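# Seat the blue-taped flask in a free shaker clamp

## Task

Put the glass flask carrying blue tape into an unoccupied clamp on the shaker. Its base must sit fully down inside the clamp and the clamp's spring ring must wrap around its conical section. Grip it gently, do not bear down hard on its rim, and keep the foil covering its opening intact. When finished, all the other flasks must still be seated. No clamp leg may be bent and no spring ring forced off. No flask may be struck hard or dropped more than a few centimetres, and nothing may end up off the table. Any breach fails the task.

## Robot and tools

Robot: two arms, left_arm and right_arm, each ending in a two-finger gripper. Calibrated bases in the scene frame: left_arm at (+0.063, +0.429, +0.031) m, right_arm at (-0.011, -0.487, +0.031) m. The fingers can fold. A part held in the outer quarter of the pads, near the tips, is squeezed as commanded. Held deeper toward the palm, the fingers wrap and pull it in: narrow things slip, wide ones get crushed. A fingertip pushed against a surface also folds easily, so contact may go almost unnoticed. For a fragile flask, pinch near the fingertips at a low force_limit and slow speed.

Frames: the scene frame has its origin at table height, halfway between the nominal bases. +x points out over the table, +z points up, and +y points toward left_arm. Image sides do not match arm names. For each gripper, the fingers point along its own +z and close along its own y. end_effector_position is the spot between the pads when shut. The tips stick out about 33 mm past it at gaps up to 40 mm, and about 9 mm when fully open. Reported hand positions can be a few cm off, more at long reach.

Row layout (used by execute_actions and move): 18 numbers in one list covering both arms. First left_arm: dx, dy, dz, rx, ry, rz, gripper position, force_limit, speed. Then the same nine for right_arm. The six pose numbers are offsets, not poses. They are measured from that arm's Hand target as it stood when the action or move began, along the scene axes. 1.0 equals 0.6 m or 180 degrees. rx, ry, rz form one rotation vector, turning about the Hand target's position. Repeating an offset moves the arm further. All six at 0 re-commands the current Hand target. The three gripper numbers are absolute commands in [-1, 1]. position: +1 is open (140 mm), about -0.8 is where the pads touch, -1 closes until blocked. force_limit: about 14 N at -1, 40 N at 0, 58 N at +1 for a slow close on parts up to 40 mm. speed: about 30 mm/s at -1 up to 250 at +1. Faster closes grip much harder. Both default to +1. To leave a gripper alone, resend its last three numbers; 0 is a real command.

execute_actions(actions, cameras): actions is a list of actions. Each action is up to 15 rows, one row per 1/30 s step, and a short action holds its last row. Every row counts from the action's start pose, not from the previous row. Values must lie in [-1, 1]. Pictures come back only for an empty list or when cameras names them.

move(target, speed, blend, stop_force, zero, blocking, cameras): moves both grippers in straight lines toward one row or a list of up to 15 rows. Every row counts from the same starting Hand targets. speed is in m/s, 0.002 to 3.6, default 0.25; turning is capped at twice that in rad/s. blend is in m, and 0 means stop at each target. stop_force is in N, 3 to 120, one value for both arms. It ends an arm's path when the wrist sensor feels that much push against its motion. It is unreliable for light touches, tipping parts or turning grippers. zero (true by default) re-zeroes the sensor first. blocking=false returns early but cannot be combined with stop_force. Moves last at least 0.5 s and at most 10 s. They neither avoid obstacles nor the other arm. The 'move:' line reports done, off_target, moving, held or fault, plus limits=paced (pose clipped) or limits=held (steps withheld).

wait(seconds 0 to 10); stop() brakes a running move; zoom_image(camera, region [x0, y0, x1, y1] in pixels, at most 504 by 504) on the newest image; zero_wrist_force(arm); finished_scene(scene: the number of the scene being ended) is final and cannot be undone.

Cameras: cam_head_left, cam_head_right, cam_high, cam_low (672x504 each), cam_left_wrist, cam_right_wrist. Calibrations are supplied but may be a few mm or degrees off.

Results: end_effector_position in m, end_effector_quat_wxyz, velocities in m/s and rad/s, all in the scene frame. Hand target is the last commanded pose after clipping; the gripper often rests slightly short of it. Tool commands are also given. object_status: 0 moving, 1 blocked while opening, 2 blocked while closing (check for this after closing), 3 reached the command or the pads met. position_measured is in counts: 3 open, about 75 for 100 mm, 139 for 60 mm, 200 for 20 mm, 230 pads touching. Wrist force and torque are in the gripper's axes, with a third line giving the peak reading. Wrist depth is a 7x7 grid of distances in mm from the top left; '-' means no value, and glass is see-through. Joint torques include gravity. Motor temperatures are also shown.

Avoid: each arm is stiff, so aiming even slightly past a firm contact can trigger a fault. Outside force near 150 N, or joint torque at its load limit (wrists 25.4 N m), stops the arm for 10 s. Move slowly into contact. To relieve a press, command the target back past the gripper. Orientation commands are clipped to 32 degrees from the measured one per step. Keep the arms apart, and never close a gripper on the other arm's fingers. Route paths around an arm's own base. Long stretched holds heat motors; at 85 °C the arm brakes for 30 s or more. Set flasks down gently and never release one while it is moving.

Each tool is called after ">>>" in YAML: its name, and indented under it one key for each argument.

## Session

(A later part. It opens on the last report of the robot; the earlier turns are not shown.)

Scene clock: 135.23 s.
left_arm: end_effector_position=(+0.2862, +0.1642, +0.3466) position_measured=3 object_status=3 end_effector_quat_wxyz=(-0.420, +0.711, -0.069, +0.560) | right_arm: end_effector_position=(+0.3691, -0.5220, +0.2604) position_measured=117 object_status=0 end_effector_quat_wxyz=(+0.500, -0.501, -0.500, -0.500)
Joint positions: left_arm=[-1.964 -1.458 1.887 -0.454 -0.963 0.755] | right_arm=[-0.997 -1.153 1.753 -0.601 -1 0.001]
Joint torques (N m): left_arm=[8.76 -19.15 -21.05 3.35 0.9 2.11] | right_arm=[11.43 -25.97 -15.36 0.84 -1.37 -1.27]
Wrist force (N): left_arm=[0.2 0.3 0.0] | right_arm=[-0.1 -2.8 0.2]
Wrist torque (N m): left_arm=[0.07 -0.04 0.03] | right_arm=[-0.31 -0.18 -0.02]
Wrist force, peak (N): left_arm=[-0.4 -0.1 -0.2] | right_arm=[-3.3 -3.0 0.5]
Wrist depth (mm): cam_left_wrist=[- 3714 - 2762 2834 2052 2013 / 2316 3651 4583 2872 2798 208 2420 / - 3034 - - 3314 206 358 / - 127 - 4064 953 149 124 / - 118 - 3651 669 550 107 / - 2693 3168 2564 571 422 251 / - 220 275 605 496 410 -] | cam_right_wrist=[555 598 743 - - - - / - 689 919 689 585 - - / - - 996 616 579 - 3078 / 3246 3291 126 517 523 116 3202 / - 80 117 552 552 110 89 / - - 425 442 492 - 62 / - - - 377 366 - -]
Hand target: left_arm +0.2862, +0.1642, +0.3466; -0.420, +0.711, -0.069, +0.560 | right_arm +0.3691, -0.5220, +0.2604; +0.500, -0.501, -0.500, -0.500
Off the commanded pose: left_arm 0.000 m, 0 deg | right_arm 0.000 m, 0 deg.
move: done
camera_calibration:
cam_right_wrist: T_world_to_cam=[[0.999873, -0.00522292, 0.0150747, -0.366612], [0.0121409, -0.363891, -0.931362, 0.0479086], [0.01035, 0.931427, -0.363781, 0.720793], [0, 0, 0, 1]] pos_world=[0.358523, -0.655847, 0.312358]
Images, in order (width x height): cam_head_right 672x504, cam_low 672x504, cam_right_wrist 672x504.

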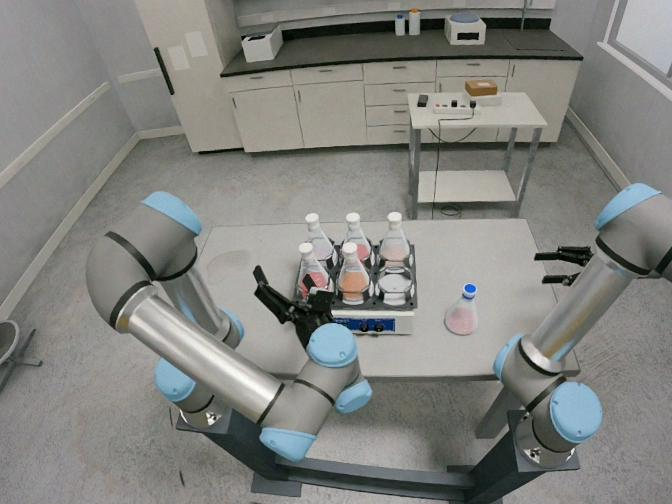

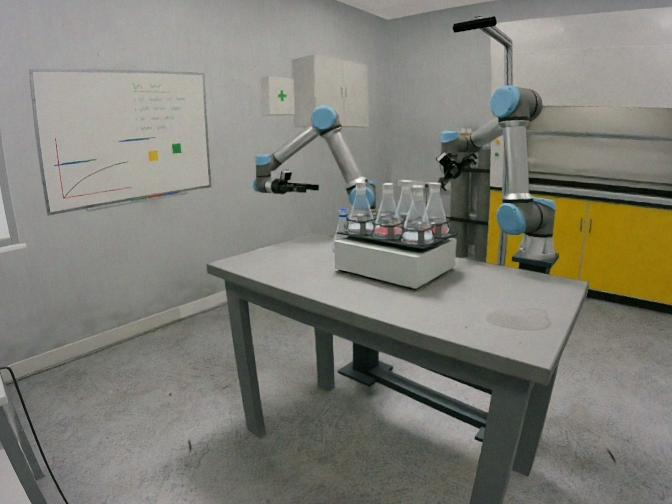

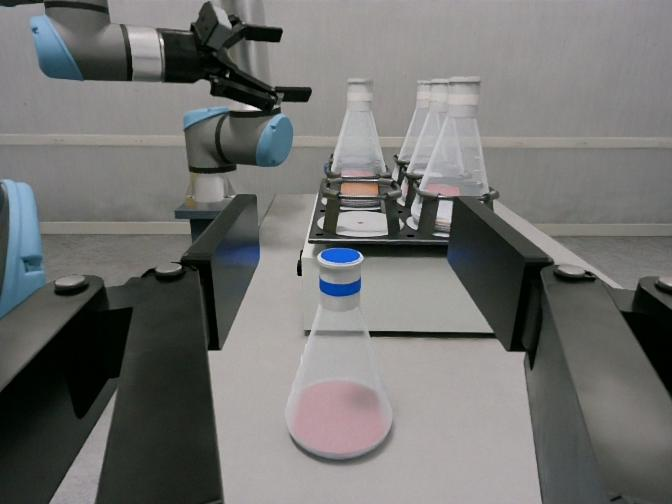

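>>> move:
  target:
    - [0,0,0,0,0,0,1,1,1,-0.001,0,-0.196,0,0,0,0.1,1,1]
    - [0,0,0,0,0,0,1,1,1,-0.001,0.294,-0.196,0,0,0,0.1,1,1]
  speed: [0.25,0.12]
  blend: 0.02
  cameras: ["cam_right_wrist","cam_head_right","cam_low"]

Scene clock: 145.50 s.
left_arm: end_effector_position=(+0.2862, +0.1642, +0.3466) position_measured=3 object_status=3 end_effector_quat_wxyz=(-0.420, +0.711, -0.069, +0.560) | right_arm: end_effector_position=(+0.3685, -0.3456, +0.1428) position_measured=117 object_status=3 end_effector_quat_wxyz=(+0.500, -0.501, -0.500, -0.500)
Joint positions: left_arm=[-1.964 -1.458 1.887 -0.454 -0.963 0.755] | right_arm=[-0.742 -1.118 2.132 -1.015 -0.746 0.001]
Joint torques (N m): left_arm=[7.9 -17.96 -20.62 3.32 0.92 1.97] | right_arm=[-11.1 -21.72 -19.4 3.45 -1.42 1.77]
Wrist force (N): left_arm=[0.0 0.0 0.2] | right_arm=[0.2 -3.3 0.4]
Wrist torque (N m): left_arm=[0.00 -0.01 0.03] | right_arm=[-0.36 -0.28 -0.01]
Wrist force, peak (N): left_arm=[0.0 -0.2 0.3] | right_arm=[3.4 -2.9 0.3]
Wrist depth (mm): cam_left_wrist=[2659 3474 - 3034 2659 2133 2071 / - - 6528 2992 2762 208 2659 / 3651 - - - 3264 219 355 / - 127 - 4308 2834 149 124 / - 119 4142 3168 723 518 106 / - 2534 2341 2448 571 472 251 / - 221 277 607 471 400 -] | cam_right_wrist=[- - 723 - - - - / - 823 769 304 338 336 - / - 840 793 145 333 325 327 / 2962 2855 134 160 329 117 333 / - 80 334 358 355 110 88 / - - 288 282 289 - 62 / - - 227 217 227 - -]
Hand target: left_arm +0.2862, +0.1642, +0.3466; -0.420, +0.711, -0.069, +0.560 | right_arm +0.3685, -0.3456, +0.1428; +0.500, -0.501, -0.500, -0.500
Off the commanded pose: left_arm 0.000 m, 0 deg | right_arm 0.000 m, 0 deg.
move: done
camera_calibration:
cam_right_wrist: T_world_to_cam=[[0.999873, -0.00509207, 0.0151323, -0.363166], [0.0122413, -0.363977, -0.931327, 0.00249515], [0.0102502, 0.931394, -0.363869, 0.513753], [0, 0, 0, 1]] pos_world=[0.357823, -0.479447, 0.194758]
Images, in order (width x height): cam_head_right 672x504, cam_low 672x504, cam_right_wrist 672x504.

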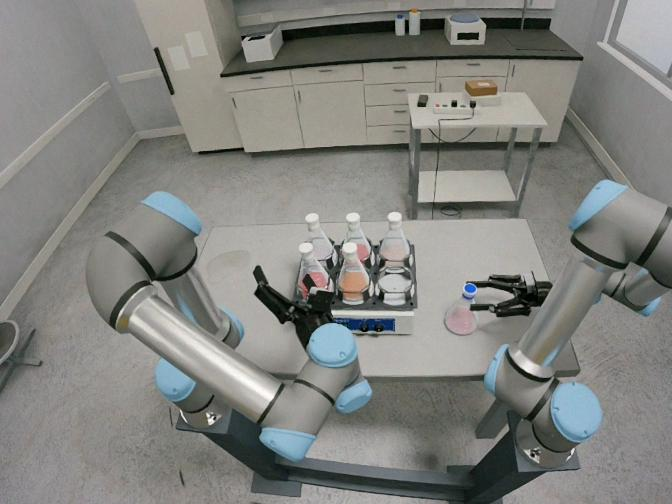

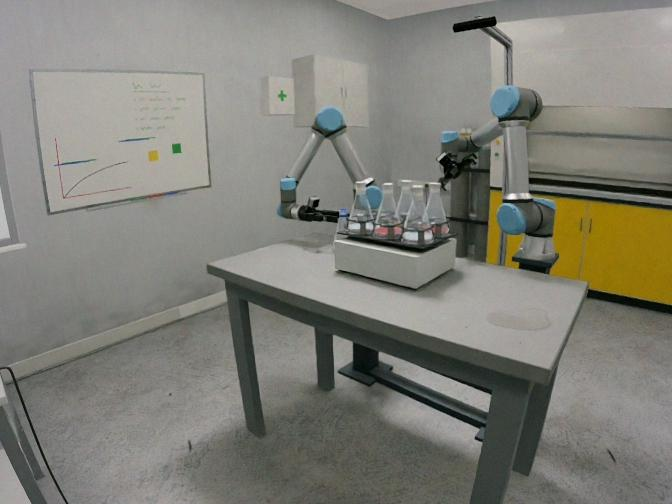

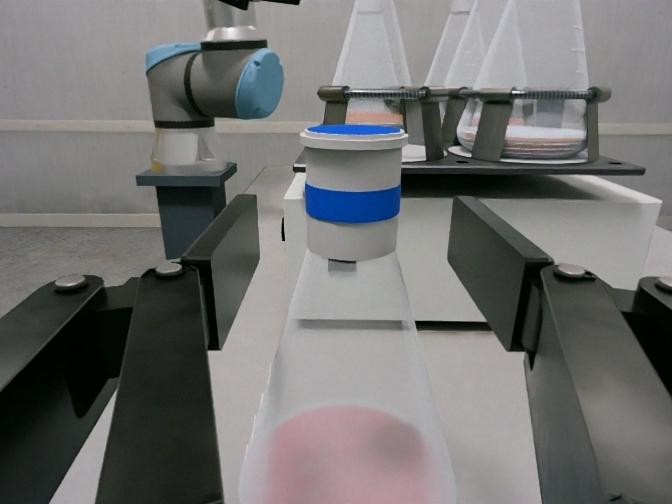

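>>> move:
  target: [0,0,0,0,0,0,1,1,1,0,0,0,0,0,0,-1,-0.3,-1]

>>> wait:
  seconds: 2
  cameras: ["cam_right_wrist"]

Scene clock: 153.87 s.
left_arm: end_effector_position=(+0.2862, +0.1642, +0.3466) position_measured=3 object_status=3 end_effector_quat_wxyz=(-0.420, +0.711, -0.069, +0.560) | right_arm: end_effector_position=(+0.3685, -0.3456, +0.1428) position_measured=175 object_status=0 end_effector_quat_wxyz=(+0.500, -0.501, -0.500, -0.500)
Joint positions: left_arm=[-1.964 -1.458 1.887 -0.454 -0.963 0.755] | right_arm=[-0.743 -1.118 2.132 -1.014 -0.745 0.001]
Joint torques (N m): left_arm=[7.76 -17.54 -19.73 3.29 0.91 2.15] | right_arm=[-11.76 -21.88 -19.06 1.71 1.17 -0.97]
Wrist force (N): left_arm=[-0.2 0.2 0.1] | right_arm=[-2.5 -3.3 0.1]
Wrist torque (N m): left_arm=[0.05 0.04 0.03] | right_arm=[-0.37 -0.33 -0.01]
Wrist force, peak (N): left_arm=[-0.4 0.2 0.2] | right_arm=[1.5 -4.4 0.4]
Wrist depth (mm): cam_left_wrist=[- 3264 - 2762 2798 2112 1923 / - - - 2393 2727 209 2292 / - - - 5254 3215 206 356 / - 127 4488 4308 2951 148 124 / - 119 - 3366 709 539 106 / 215 2071 3590 2564 576 477 251 / - 220 275 607 501 388 -] | cam_right_wrist=[- - 723 - - 2548 2788 / 3646 820 780 305 341 337 3078 / - 793 874 146 320 335 326 / 3038 2724 101 154 129 333 337 / - 81 76 355 - 86 78 / - 73 - 288 - - 67 / - - - 216 - - -]
Hand target: left_arm +0.2862, +0.1642, +0.3466; -0.420, +0.711, -0.069, +0.560 | right_arm +0.3685, -0.3456, +0.1428; +0.500, -0.501, -0.500, -0.500
Off the commanded pose: left_arm 0.000 m, 0 deg | right_arm 0.000 m, 0 deg.
move: done

Scene clock: 155.87 s.
left_arm: end_effector_position=(+0.2862, +0.1642, +0.3466) position_measured=3 object_status=3 end_effector_quat_wxyz=(-0.420, +0.711, -0.069, +0.560) | right_arm: end_effector_position=(+0.3685, -0.3456, +0.1428) position_measured=175 object_status=2 end_effector_quat_wxyz=(+0.500, -0.501, -0.500, -0.500)
Joint positions: left_arm=[-1.964 -1.458 1.887 -0.454 -0.963 0.755] | right_arm=[-0.743 -1.118 2.132 -1.014 -0.745 0.001]
Joint torques (N m): left_arm=[8.09 -19.78 -19.79 3.3 0.74 1.92] | right_arm=[-9.73 -25.64 -16.91 0.72 1.05 -0.98]
Wrist force (N): left_arm=[0.0 0.0 0.2] | right_arm=[-2.1 -3.1 0.3]
Wrist torque (N m): left_arm=[0.01 -0.01 0.02] | right_arm=[-0.33 -0.33 -0.02]
Wrist force, peak (N): left_arm=[0.0 -0.3 -0.2] | right_arm=[-2.7 -3.2 0.2]
Wrist depth (mm): cam_left_wrist=[- - - 2834 2534 2112 1976 / - - - 3034 2727 208 2176 / 2292 - - 4142 3168 208 355 / - 127 - 5129 3531 149 124 / - 118 - 3122 637 552 107 / - 1906 3264 2798 560 441 251 / - 221 281 607 485 401 -] | cam_right_wrist=[2821 3160 725 - - - - / - 823 774 303 343 337 340 / - 843 871 146 326 336 335 / 2821 2693 100 155 129 332 336 / - 80 76 353 - 86 79 / - 74 - 303 - - 67 / - - - - - - -]
Hand target: left_arm +0.2862, +0.1642, +0.3466; -0.420, +0.711, -0.069, +0.560 | right_arm +0.3685, -0.3456, +0.1428; +0.500, -0.501, -0.500, -0.500
Tool commands: left_gripper/position=+1.0 left_gripper/force_limit=+1.0 left_gripper/speed=+1.0 right_gripper/position=-1.0 right_gripper/force_limit=-0.3 right_gripper/speed=-1.0
Off the commanded pose: left_arm 0.000 m, 0 deg | right_arm 0.000 m, 0 deg.
wait: 2.00 s; at rest by 0.17 s
camera_calibration:
cam_right_wrist: T_world_to_cam=[[0.999874, -0.00526017, 0.0149818, -0.363316], [0.0120418, -0.363804, -0.931398, 0.00256919], [0.0103497, 0.931461, -0.363694, 0.513678], [0, 0, 0, 1]] pos_world=[0.357923, -0.479447, 0.194658]
Images, in order (width x height): cam_right_wrist 672x504.

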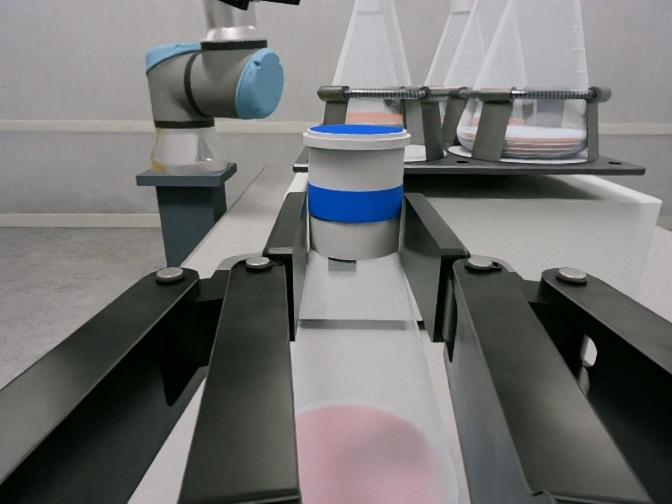

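>>> move:
  target:
    - [0,0,0,0,0,0,1,1,1,0,0,0.06,0,0,0,-1,-0.3,-1]
    - [0,0,0,0,0,0,1,1,1,0,0,0.42,0,0,0,-1,-0.3,-1]
  speed: [0.06,0.2]
  blend: 0.01
  cameras: ["cam_right_wrist","cam_head_right"]

Scene clock: 162.47 s.
left_arm: end_effector_position=(+0.2862, +0.1642, +0.3466) position_measured=3 object_status=3 end_effector_quat_wxyz=(-0.420, +0.711, -0.069, +0.560) | right_arm: end_effector_position=(+0.3685, -0.3457, +0.3947) position_measured=175 object_status=2 end_effector_quat_wxyz=(+0.500, -0.501, -0.500, -0.500)
Joint positions: left_arm=[-1.964 -1.458 1.887 -0.454 -0.963 0.755] | right_arm=[-0.743 -1.521 1.841 -0.321 -0.745 0.001]
Joint torques (N m): left_arm=[7.74 -19.09 -20.03 3.11 0.81 1.98] | right_arm=[7.81 -16.29 -21.97 3.58 -0.43 -1.51]
Wrist force (N): left_arm=[-0.2 -0.1 -0.2] | right_arm=[-2.7 -3.2 0.0]
Wrist torque (N m): left_arm=[-0.01 0.02 0.03] | right_arm=[-0.36 -0.30 0.01]
Wrist force, peak (N): left_arm=[-0.3 -0.1 0.3] | right_arm=[-4.6 -3.1 0.1]
Wrist depth (mm): cam_left_wrist=[- - 3474 2727 2595 2112 2032 / - 5822 4787 4488 2659 208 1958 / - 3366 3917 - 3122 219 353 / - 127 2872 5523 2951 149 124 / - 119 2727 3264 659 558 106 / - 2834 4308 3419 565 470 252 / - 220 277 607 490 400 -] | cam_right_wrist=[574 592 697 3291 - 3385 - / 444 529 731 - - - - / 462 512 570 146 162 - - / 3762 3118 99 153 129 383 3885 / - 81 76 517 - 86 78 / - 73 - 255 - - 67 / - - - 225 - - -]
Hand target: left_arm +0.2862, +0.1642, +0.3466; -0.420, +0.711, -0.069, +0.560 | right_arm +0.3685, -0.3456, +0.3948; +0.500, -0.501, -0.500, -0.500
Off the commanded pose: left_arm 0.000 m, 0 deg | right_arm 0.000 m, 0 deg.
move: done
camera_calibration:
cam_right_wrist: T_world_to_cam=[[0.999871, -0.00540933, 0.015147, -0.367236], [0.0121405, -0.363893, -0.931362, 0.237187], [0.0105499, 0.931425, -0.363781, 0.605278], [0, 0, 0, 1]] pos_world=[0.357923, -0.479447, 0.446658]
Images, in order (width x height): cam_head_right 672x504, cam_right_wrist 672x504.

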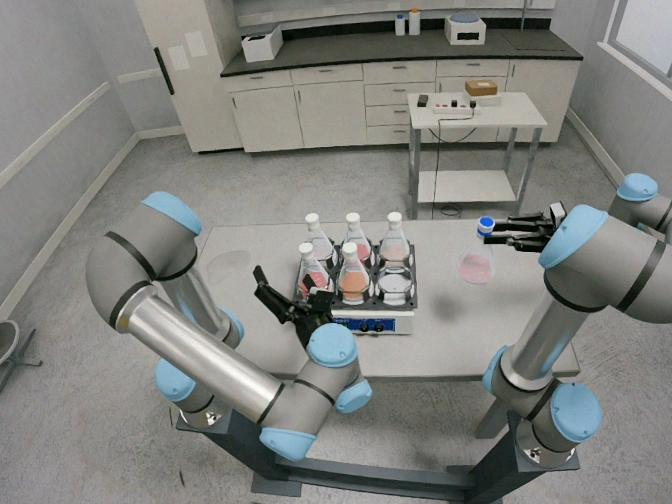

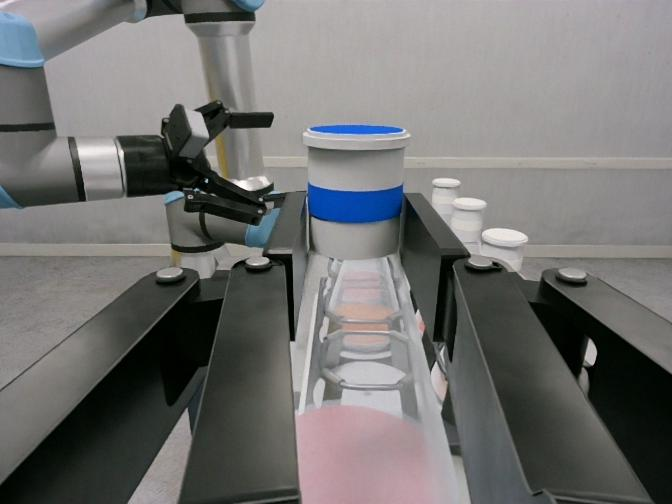

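>>> move:
  target: [0,0,0,0,0,0,1,1,1,0.049,0.351,0,0,0,0,-1,-0.3,-1]
  speed: 0.15
  cameras: ["all"]

>>> zoom_image:
  camera: "cam_head_left"
  region: [270, 170, 490, 330]

>>> zoom_image:
  camera: "cam_high"
  region: [190, 60, 430, 220]

>>> zoom_image:
  camera: "cam_low"
  region: [300, 130, 500, 290]

>>> zoom_image:
  camera: "cam_head_right"
  region: [280, 170, 500, 330]

Scene clock: 170.13 s.
left_arm: end_effector_position=(+0.2862, +0.1642, +0.3466) position_measured=3 object_status=3 end_effector_quat_wxyz=(-0.420, +0.711, -0.069, +0.560) | right_arm: end_effector_position=(+0.3979, -0.1351, +0.3948) position_measured=175 object_status=2 end_effector_quat_wxyz=(+0.500, -0.501, -0.500, -0.500)
Joint positions: left_arm=[-1.964 -1.458 1.887 -0.454 -0.963 0.755] | right_arm=[-0.226 -1.533 1.853 -0.323 -0.229 0.003]
Joint torques (N m): left_arm=[7.91 -19.85 -17.91 3.13 0.62 1.98] | right_arm=[0.27 -35.65 -14.58 2.4 1.16 -1.17]
Wrist force (N): left_arm=[-0.1 -0.1 0.0] | right_arm=[-2.7 -3.2 -0.4]
Wrist torque (N m): left_arm=[-0.01 0.01 0.03] | right_arm=[-0.36 -0.34 0.01]
Wrist force, peak (N): left_arm=[-0.4 -0.1 0.0] | right_arm=[-2.9 -3.3 2.5]
Wrist depth (mm): cam_left_wrist=[2872 - - 2798 2627 2091 1958 / 2872 - 4396 3077 2762 208 2292 / - - 4064 4787 3034 209 354 / 2564 127 3122 5129 2992 149 124 / - 119 2659 3531 695 297 106 / - 2798 2476 2505 571 470 252 / - 220 278 602 500 387 -] | cam_right_wrist=[- 512 - - - - - / - 527 - 2855 - - - / 355 582 611 148 163 3703 - / 348 366 101 155 129 3246 3762 / - 81 76 304 - 86 78 / - 74 - 415 - - 67 / - - - 238 - - -]
Hand target: left_arm +0.2862, +0.1642, +0.3466; -0.420, +0.711, -0.069, +0.560 | right_arm +0.3979, -0.1350, +0.3948; +0.500, -0.501, -0.500, -0.500
Off the commanded pose: left_arm 0.000 m, 0 deg | right_arm 0.000 m, 0 deg.
move: done
camera_calibration:
cam_left_wrist: T_world_to_cam=[[0.359214, -0.630767, -0.687822, 0.247294], [-0.659123, 0.350299, -0.665468, 0.359656], [0.660699, 0.692404, -0.28992, -0.0559009], [0, 0, 0, 1]] pos_world=[0.18516, 0.0687035, 0.393227]
cam_right_wrist: T_world_to_cam=[[0.999876, -0.00507349, 0.0149101, -0.395299], [0.012043, -0.363801, -0.931399, 0.313545], [0.0101498, 0.931463, -0.363695, 0.408938], [0, 0, 0, 1]] pos_world=[0.387324, -0.268848, 0.446658]

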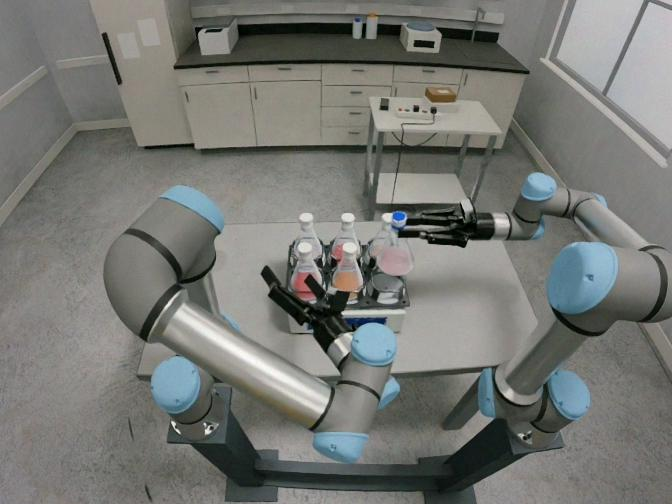

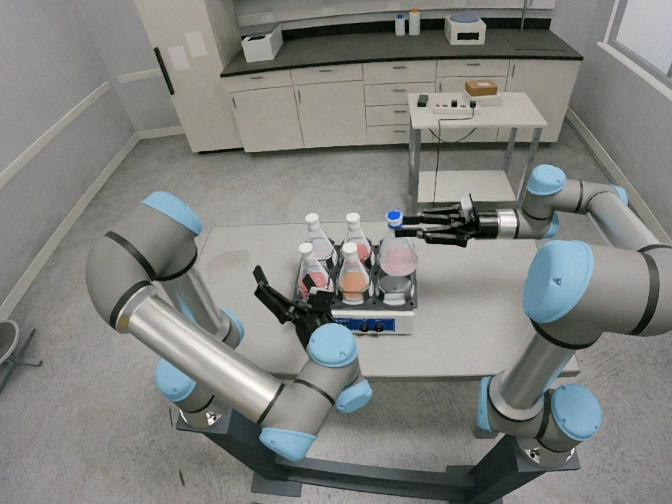

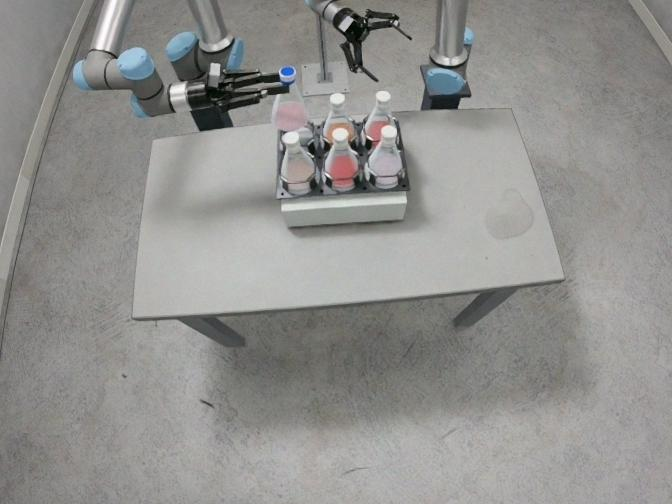

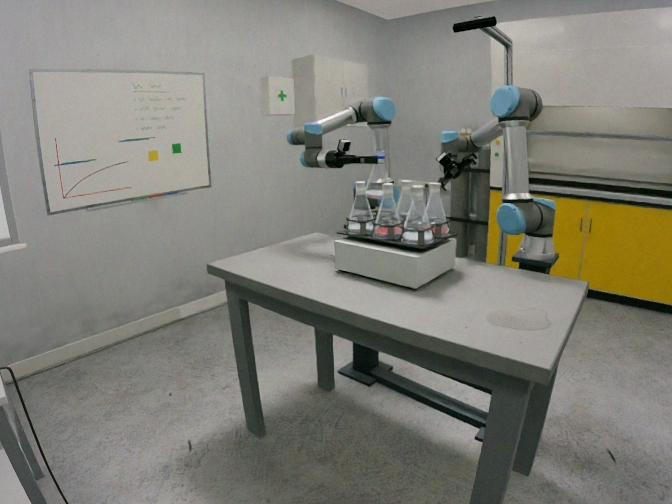

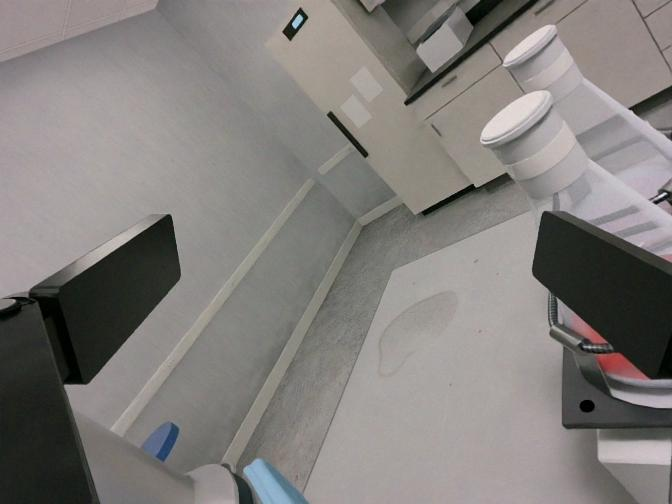

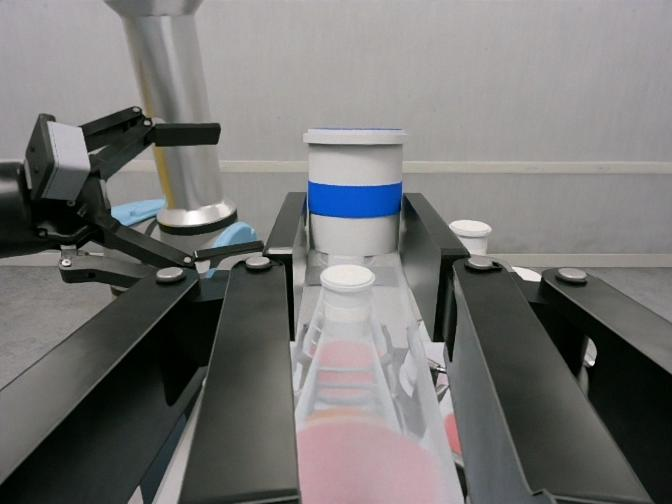

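Scaled by 2.291 from the camera's 672x504 image, which has a finer 960x720 frame.

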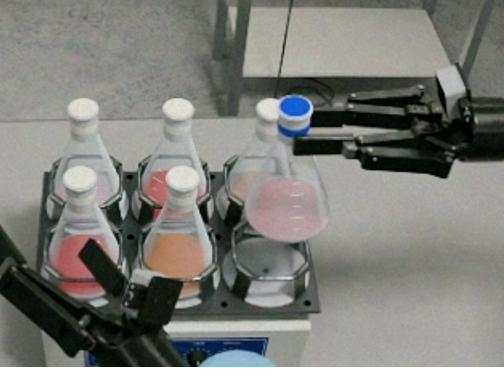

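Scaled by 2.100 from the camera's 672x504 image, which has a finer 960x720 frame.

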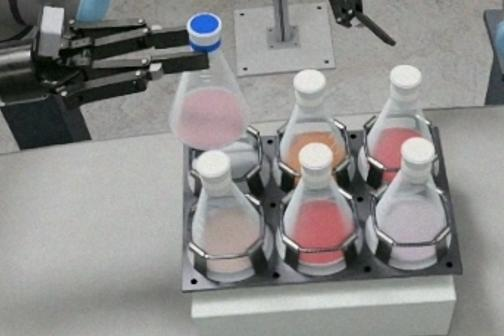

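Scaled by 2.520 from the camera's 672x504 image, which has a finer 960x720 frame.

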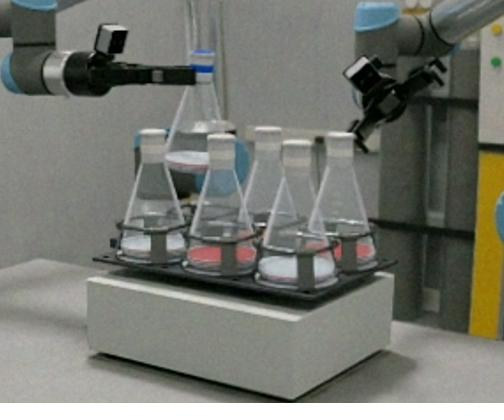

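Scaled by 2.291 from the camera's 672x504 image, which has a finer 960x720 frame.

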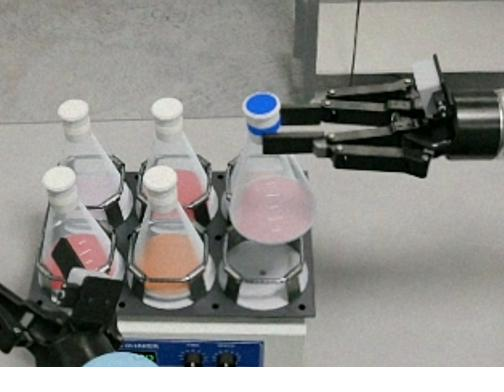

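>>> move:
  target: [0,0,0,0,0,0,1,1,1,0.003,0.003,-0.07,0.026,0,0,-1,-0.3,-1]
  speed: 0.08
  cameras: ["all"]

>>> zoom_image:
  camera: "cam_head_left"
  region: [270, 190, 450, 320]

>>> zoom_image:
  camera: "cam_high"
  region: [230, 70, 410, 200]

>>> zoom_image:
  camera: "cam_low"
  region: [320, 130, 480, 260]

>>> zoom_image:
  camera: "cam_head_right"
  region: [280, 190, 460, 320]

Scene clock: 178.23 s.
left_arm: end_effector_position=(+0.2862, +0.1642, +0.3466) position_measured=3 object_status=3 end_effector_quat_wxyz=(-0.420, +0.711, -0.069, +0.560) | right_arm: end_effector_position=(+0.3997, -0.1332, +0.3528) position_measured=175 object_status=2 end_effector_quat_wxyz=(+0.520, -0.480, -0.479, -0.520)
Joint positions: left_arm=[-1.964 -1.458 1.887 -0.454 -0.963 0.755] | right_arm=[-0.218 -1.376 1.88 -0.148 -0.235 -0.346]
Joint torques (N m): left_arm=[7.12 -18.98 -18.37 3.18 0.69 2.1] | right_arm=[4.7 -38.06 -29.25 0.52 0.3 0.55]
Wrist force (N): left_arm=[-0.1 0.1 0.1] | right_arm=[-2.8 -3.1 -0.2]
Wrist torque (N m): left_arm=[0.02 0.02 0.03] | right_arm=[-0.31 -0.25 0.01]
Wrist force, peak (N): left_arm=[-0.1 -0.3 -0.2] | right_arm=[-4.7 -3.3 -0.6]
Wrist depth (mm): cam_left_wrist=[3122 - - 2727 2659 295 1995 / - - - 3122 2727 209 2393 / - - 4142 - 3168 208 355 / - 127 3474 4142 3034 149 124 / - 127 4308 3215 735 540 106 / - 3590 3168 2595 570 469 251 / - 221 275 584 478 404 -] | cam_right_wrist=[2693 521 3000 - 3646 - 2890 / 387 440 - - 2756 - - / 342 579 611 147 163 3762 2724 / 328 346 102 154 129 283 - / - 81 76 462 - 86 77 / - 74 - 375 - - 67 / - - - 217 - - -]
Hand target: left_arm +0.2862, +0.1642, +0.3466; -0.420, +0.711, -0.069, +0.560 | right_arm +0.3997, -0.1332, +0.3528; +0.520, -0.480, -0.479, -0.520
Off the commanded pose: left_arm 0.000 m, 0 deg | right_arm 0.000 m, 0 deg.
move: done
camera_calibration:
cam_left_wrist: T_world_to_cam=[[0.359214, -0.630767, -0.687822, 0.247294], [-0.659123, 0.350299, -0.665468, 0.359656], [0.660699, 0.692404, -0.28992, -0.0559009], [0, 0, 0, 1]] pos_world=[0.18516, 0.0687035, 0.393227]
cam_right_wrist: T_world_to_cam=[[0.999877, -0.00630161, 0.0143497, -0.396331], [0.0119428, -0.286539, -0.957994, 0.294842], [0.0101487, 0.958048, -0.286428, 0.368247], [0, 0, 0, 1]] pos_world=[0.389024, -0.270812, 0.393621]

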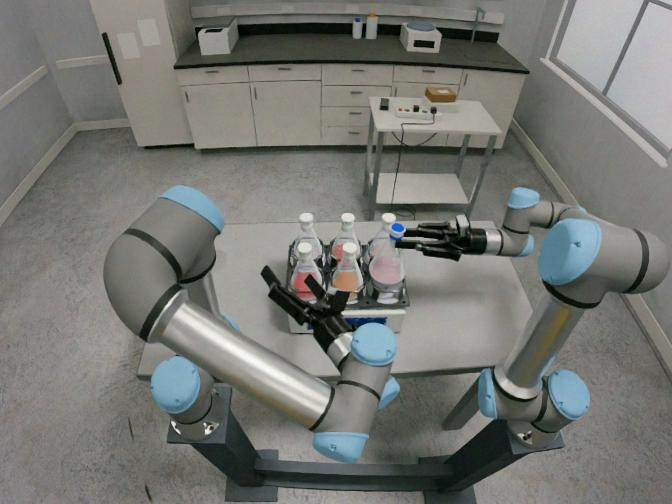

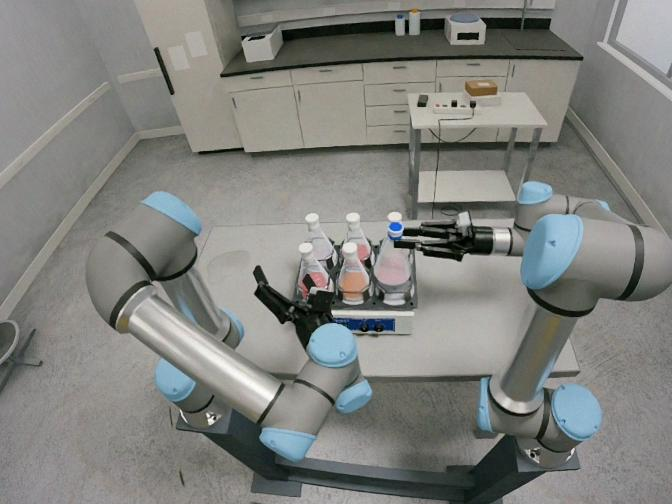

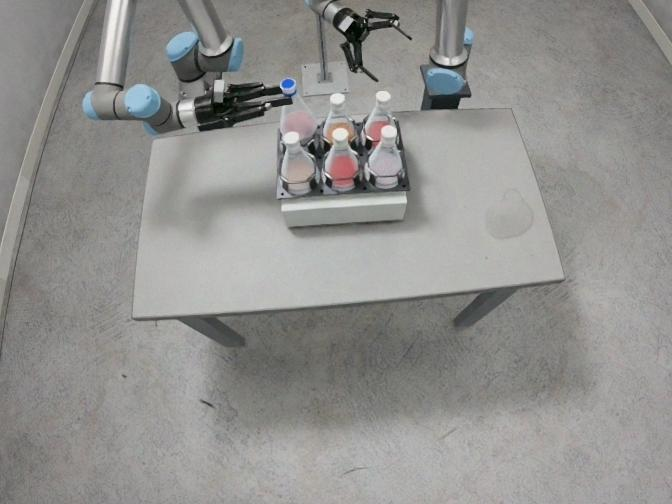

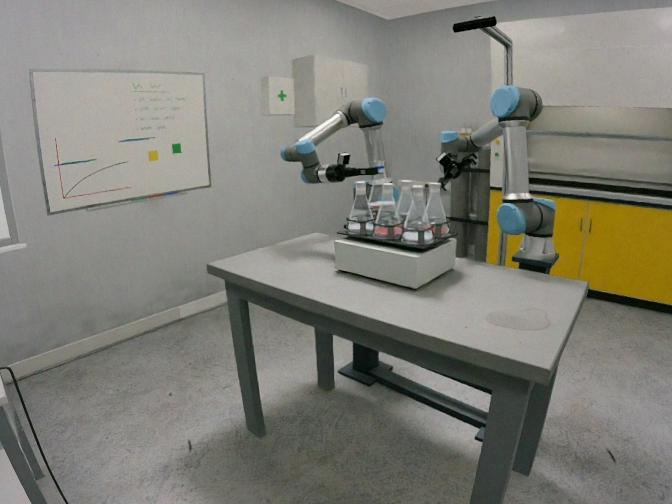

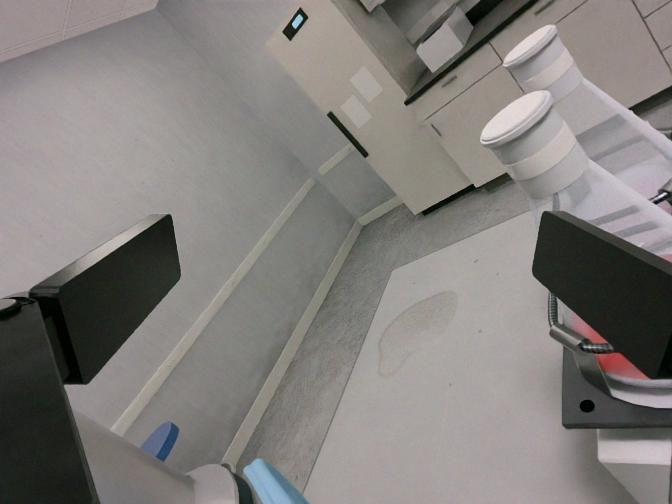

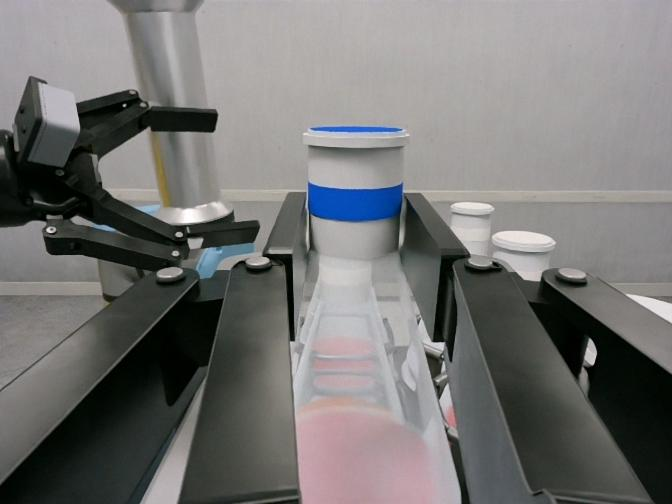

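Scaled by 2.800 from the camera's 672x504 image, which has a finer 960x720 frame.

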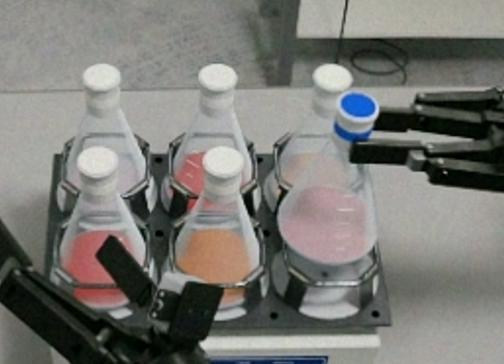

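Scaled by 2.800 from the camera's 672x504 image, which has a finer 960x720 frame.

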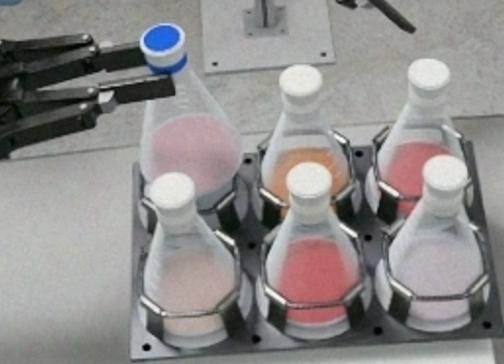

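Scaled by 3.150 from the camera's 672x504 image, which has a finer 960x720 frame.

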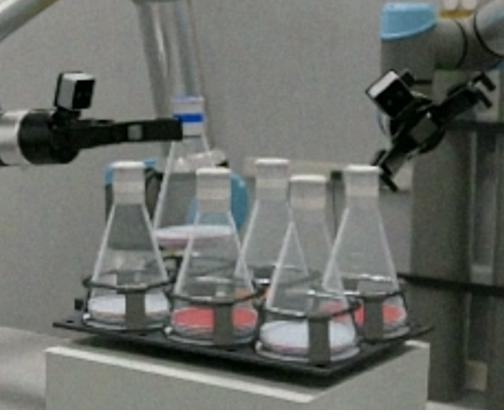

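Scaled by 2.800 from the camera's 672x504 image, which has a finer 960x720 frame.

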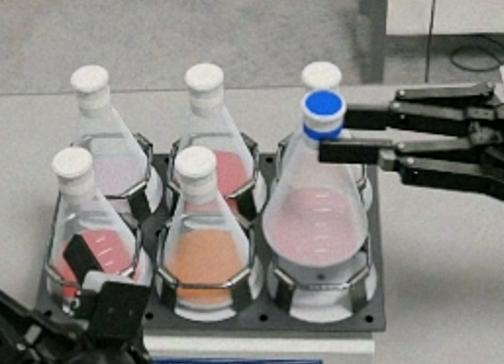

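>>> move:
  target: [0,0,0,0,0,0,1,1,1,0,0.008,0,-0.026,0,0,-1,-0.3,-1]
  speed: 0.04
  cameras: ["all"]

>>> zoom_image:
  camera: "cam_head_left"
  region: [270, 190, 450, 320]

>>> zoom_image:
  camera: "cam_high"
  region: [230, 70, 410, 200]

>>> zoom_image:
  camera: "cam_head_right"
  region: [280, 190, 460, 320]

>>> zoom_image:
  camera: "cam_right_wrist"
  region: [240, 100, 500, 504]

Scene clock: 188.13 s.
left_arm: end_effector_position=(+0.2862, +0.1642, +0.3466) position_measured=3 object_status=3 end_effector_quat_wxyz=(-0.420, +0.711, -0.069, +0.560) | right_arm: end_effector_position=(+0.3996, -0.1284, +0.3528) position_measured=175 object_status=2 end_effector_quat_wxyz=(+0.500, -0.501, -0.500, -0.500)
Joint positions: left_arm=[-1.964 -1.458 1.887 -0.454 -0.963 0.755] | right_arm=[-0.208 -1.489 1.921 -0.435 -0.211 0.003]
Joint torques (N m): left_arm=[8.07 -19.22 -17.32 3.32 0.47 2.06] | right_arm=[1.28 -15.42 -25.69 2.15 -1.28 -1.69]
Wrist force (N): left_arm=[0.0 -0.1 0.0] | right_arm=[-2.5 -3.0 0.3]
Wrist torque (N m): left_arm=[-0.01 0.00 0.03] | right_arm=[-0.32 -0.31 0.09]
Wrist force, peak (N): left_arm=[-0.4 -0.1 0.1] | right_arm=[-3.2 -3.4 -0.1]
Wrist depth (mm): cam_left_wrist=[- - - 2798 2798 2133 2032 / - 5129 4224 3034 2727 199 2292 / 2951 - 3917 - 3366 206 354 / - 127 3714 3847 3168 149 124 / - 119 - 3366 - 537 106 / - - 4787 2505 593 472 250 / - 220 275 608 466 403 -] | cam_right_wrist=[- 507 - 2693 - - - / 357 422 - 2962 - - - / 328 574 594 146 380 2346 - / 3202 346 101 153 128 274 2962 / - 81 76 398 - 86 78 / - 73 - 357 - - 67 / - - - 209 - - -]
Hand target: left_arm +0.2862, +0.1642, +0.3466; -0.420, +0.711, -0.069, +0.560 | right_arm +0.3997, -0.1284, +0.3528; +0.500, -0.501, -0.500, -0.500
Off the commanded pose: left_arm 0.000 m, 0 deg | right_arm 0.000 m, 0 deg.
move: done
camera_calibration:
cam_left_wrist: T_world_to_cam=[[0.359214, -0.630767, -0.687822, 0.247294], [-0.659123, 0.350299, -0.665468, 0.359656], [0.660699, 0.692404, -0.28992, -0.0559009], [0, 0, 0, 1]] pos_world=[0.18516, 0.0687035, 0.393227]
cam_right_wrist: T_world_to_cam=[[0.999872, -0.00531625, 0.0151105, -0.396483], [0.0121404, -0.363892, -0.931362, 0.27686], [0.0104499, 0.931426, -0.363781, 0.387348], [0, 0, 0, 1]] pos_world=[0.389023, -0.262147, 0.404758]

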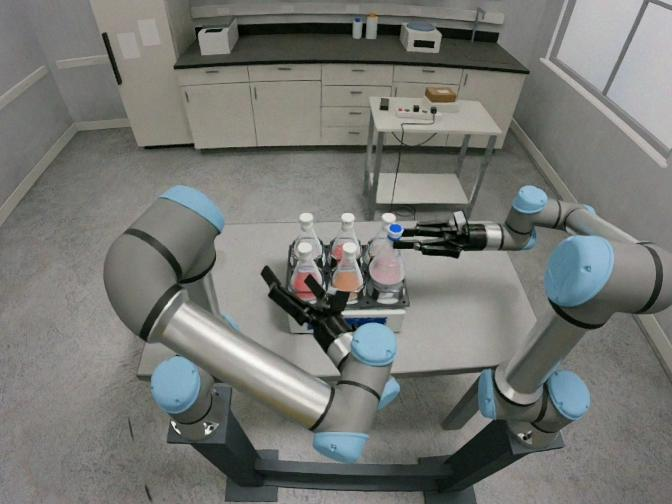

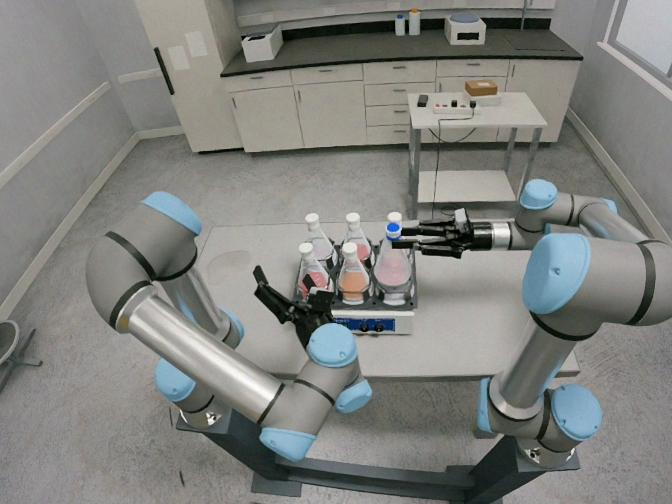

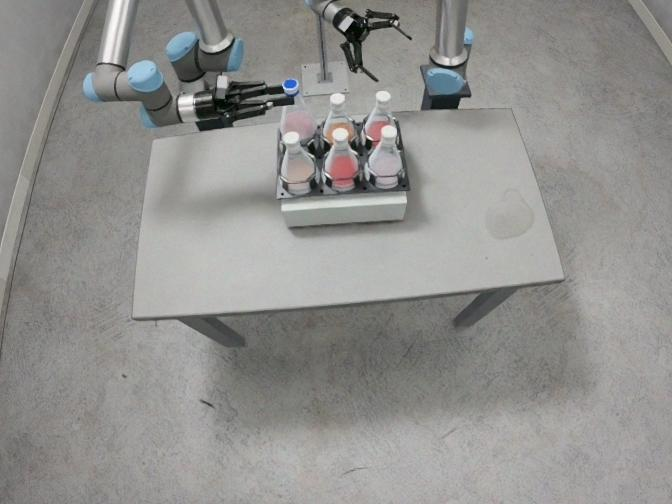

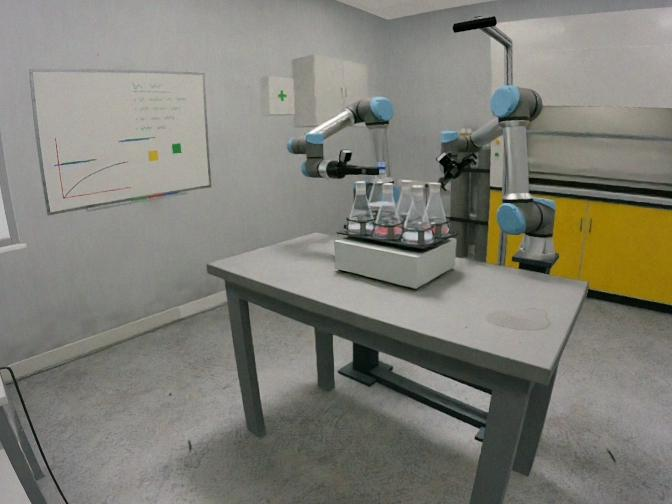

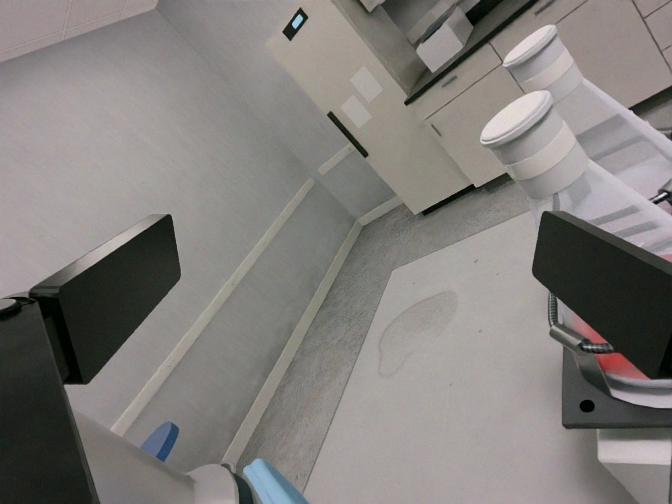

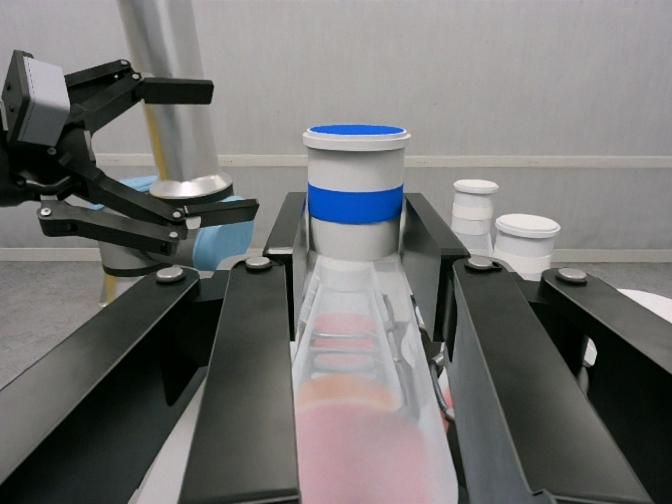

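Scaled by 2.800 from the camera's 672x504 image, which has a finer 960x720 frame.

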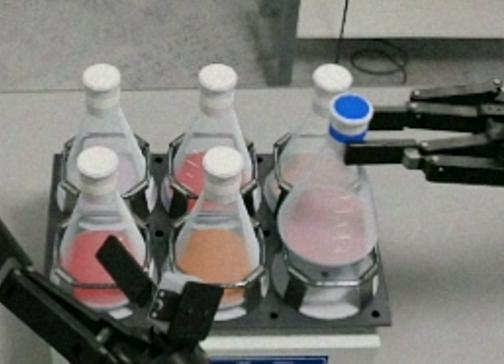

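Scaled by 2.800 from the camera's 672x504 image, which has a finer 960x720 frame.

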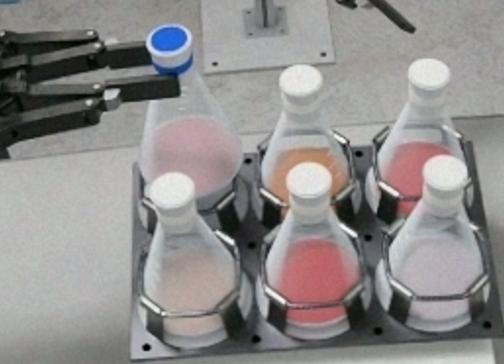

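Scaled by 2.800 from the camera's 672x504 image, which has a finer 960x720 frame.

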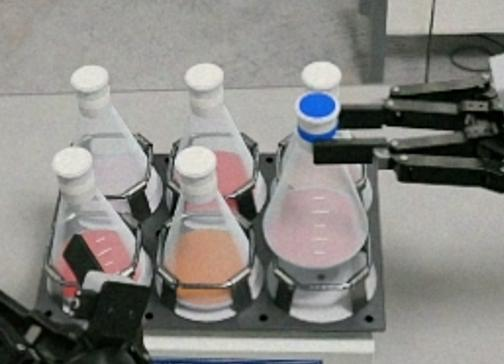

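Scaled by 1.248 from the camera's 672x504 image, which has a finer 960x720 frame.

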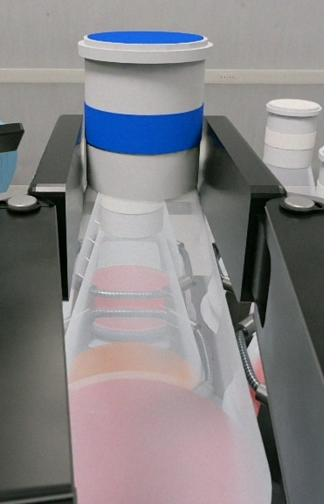

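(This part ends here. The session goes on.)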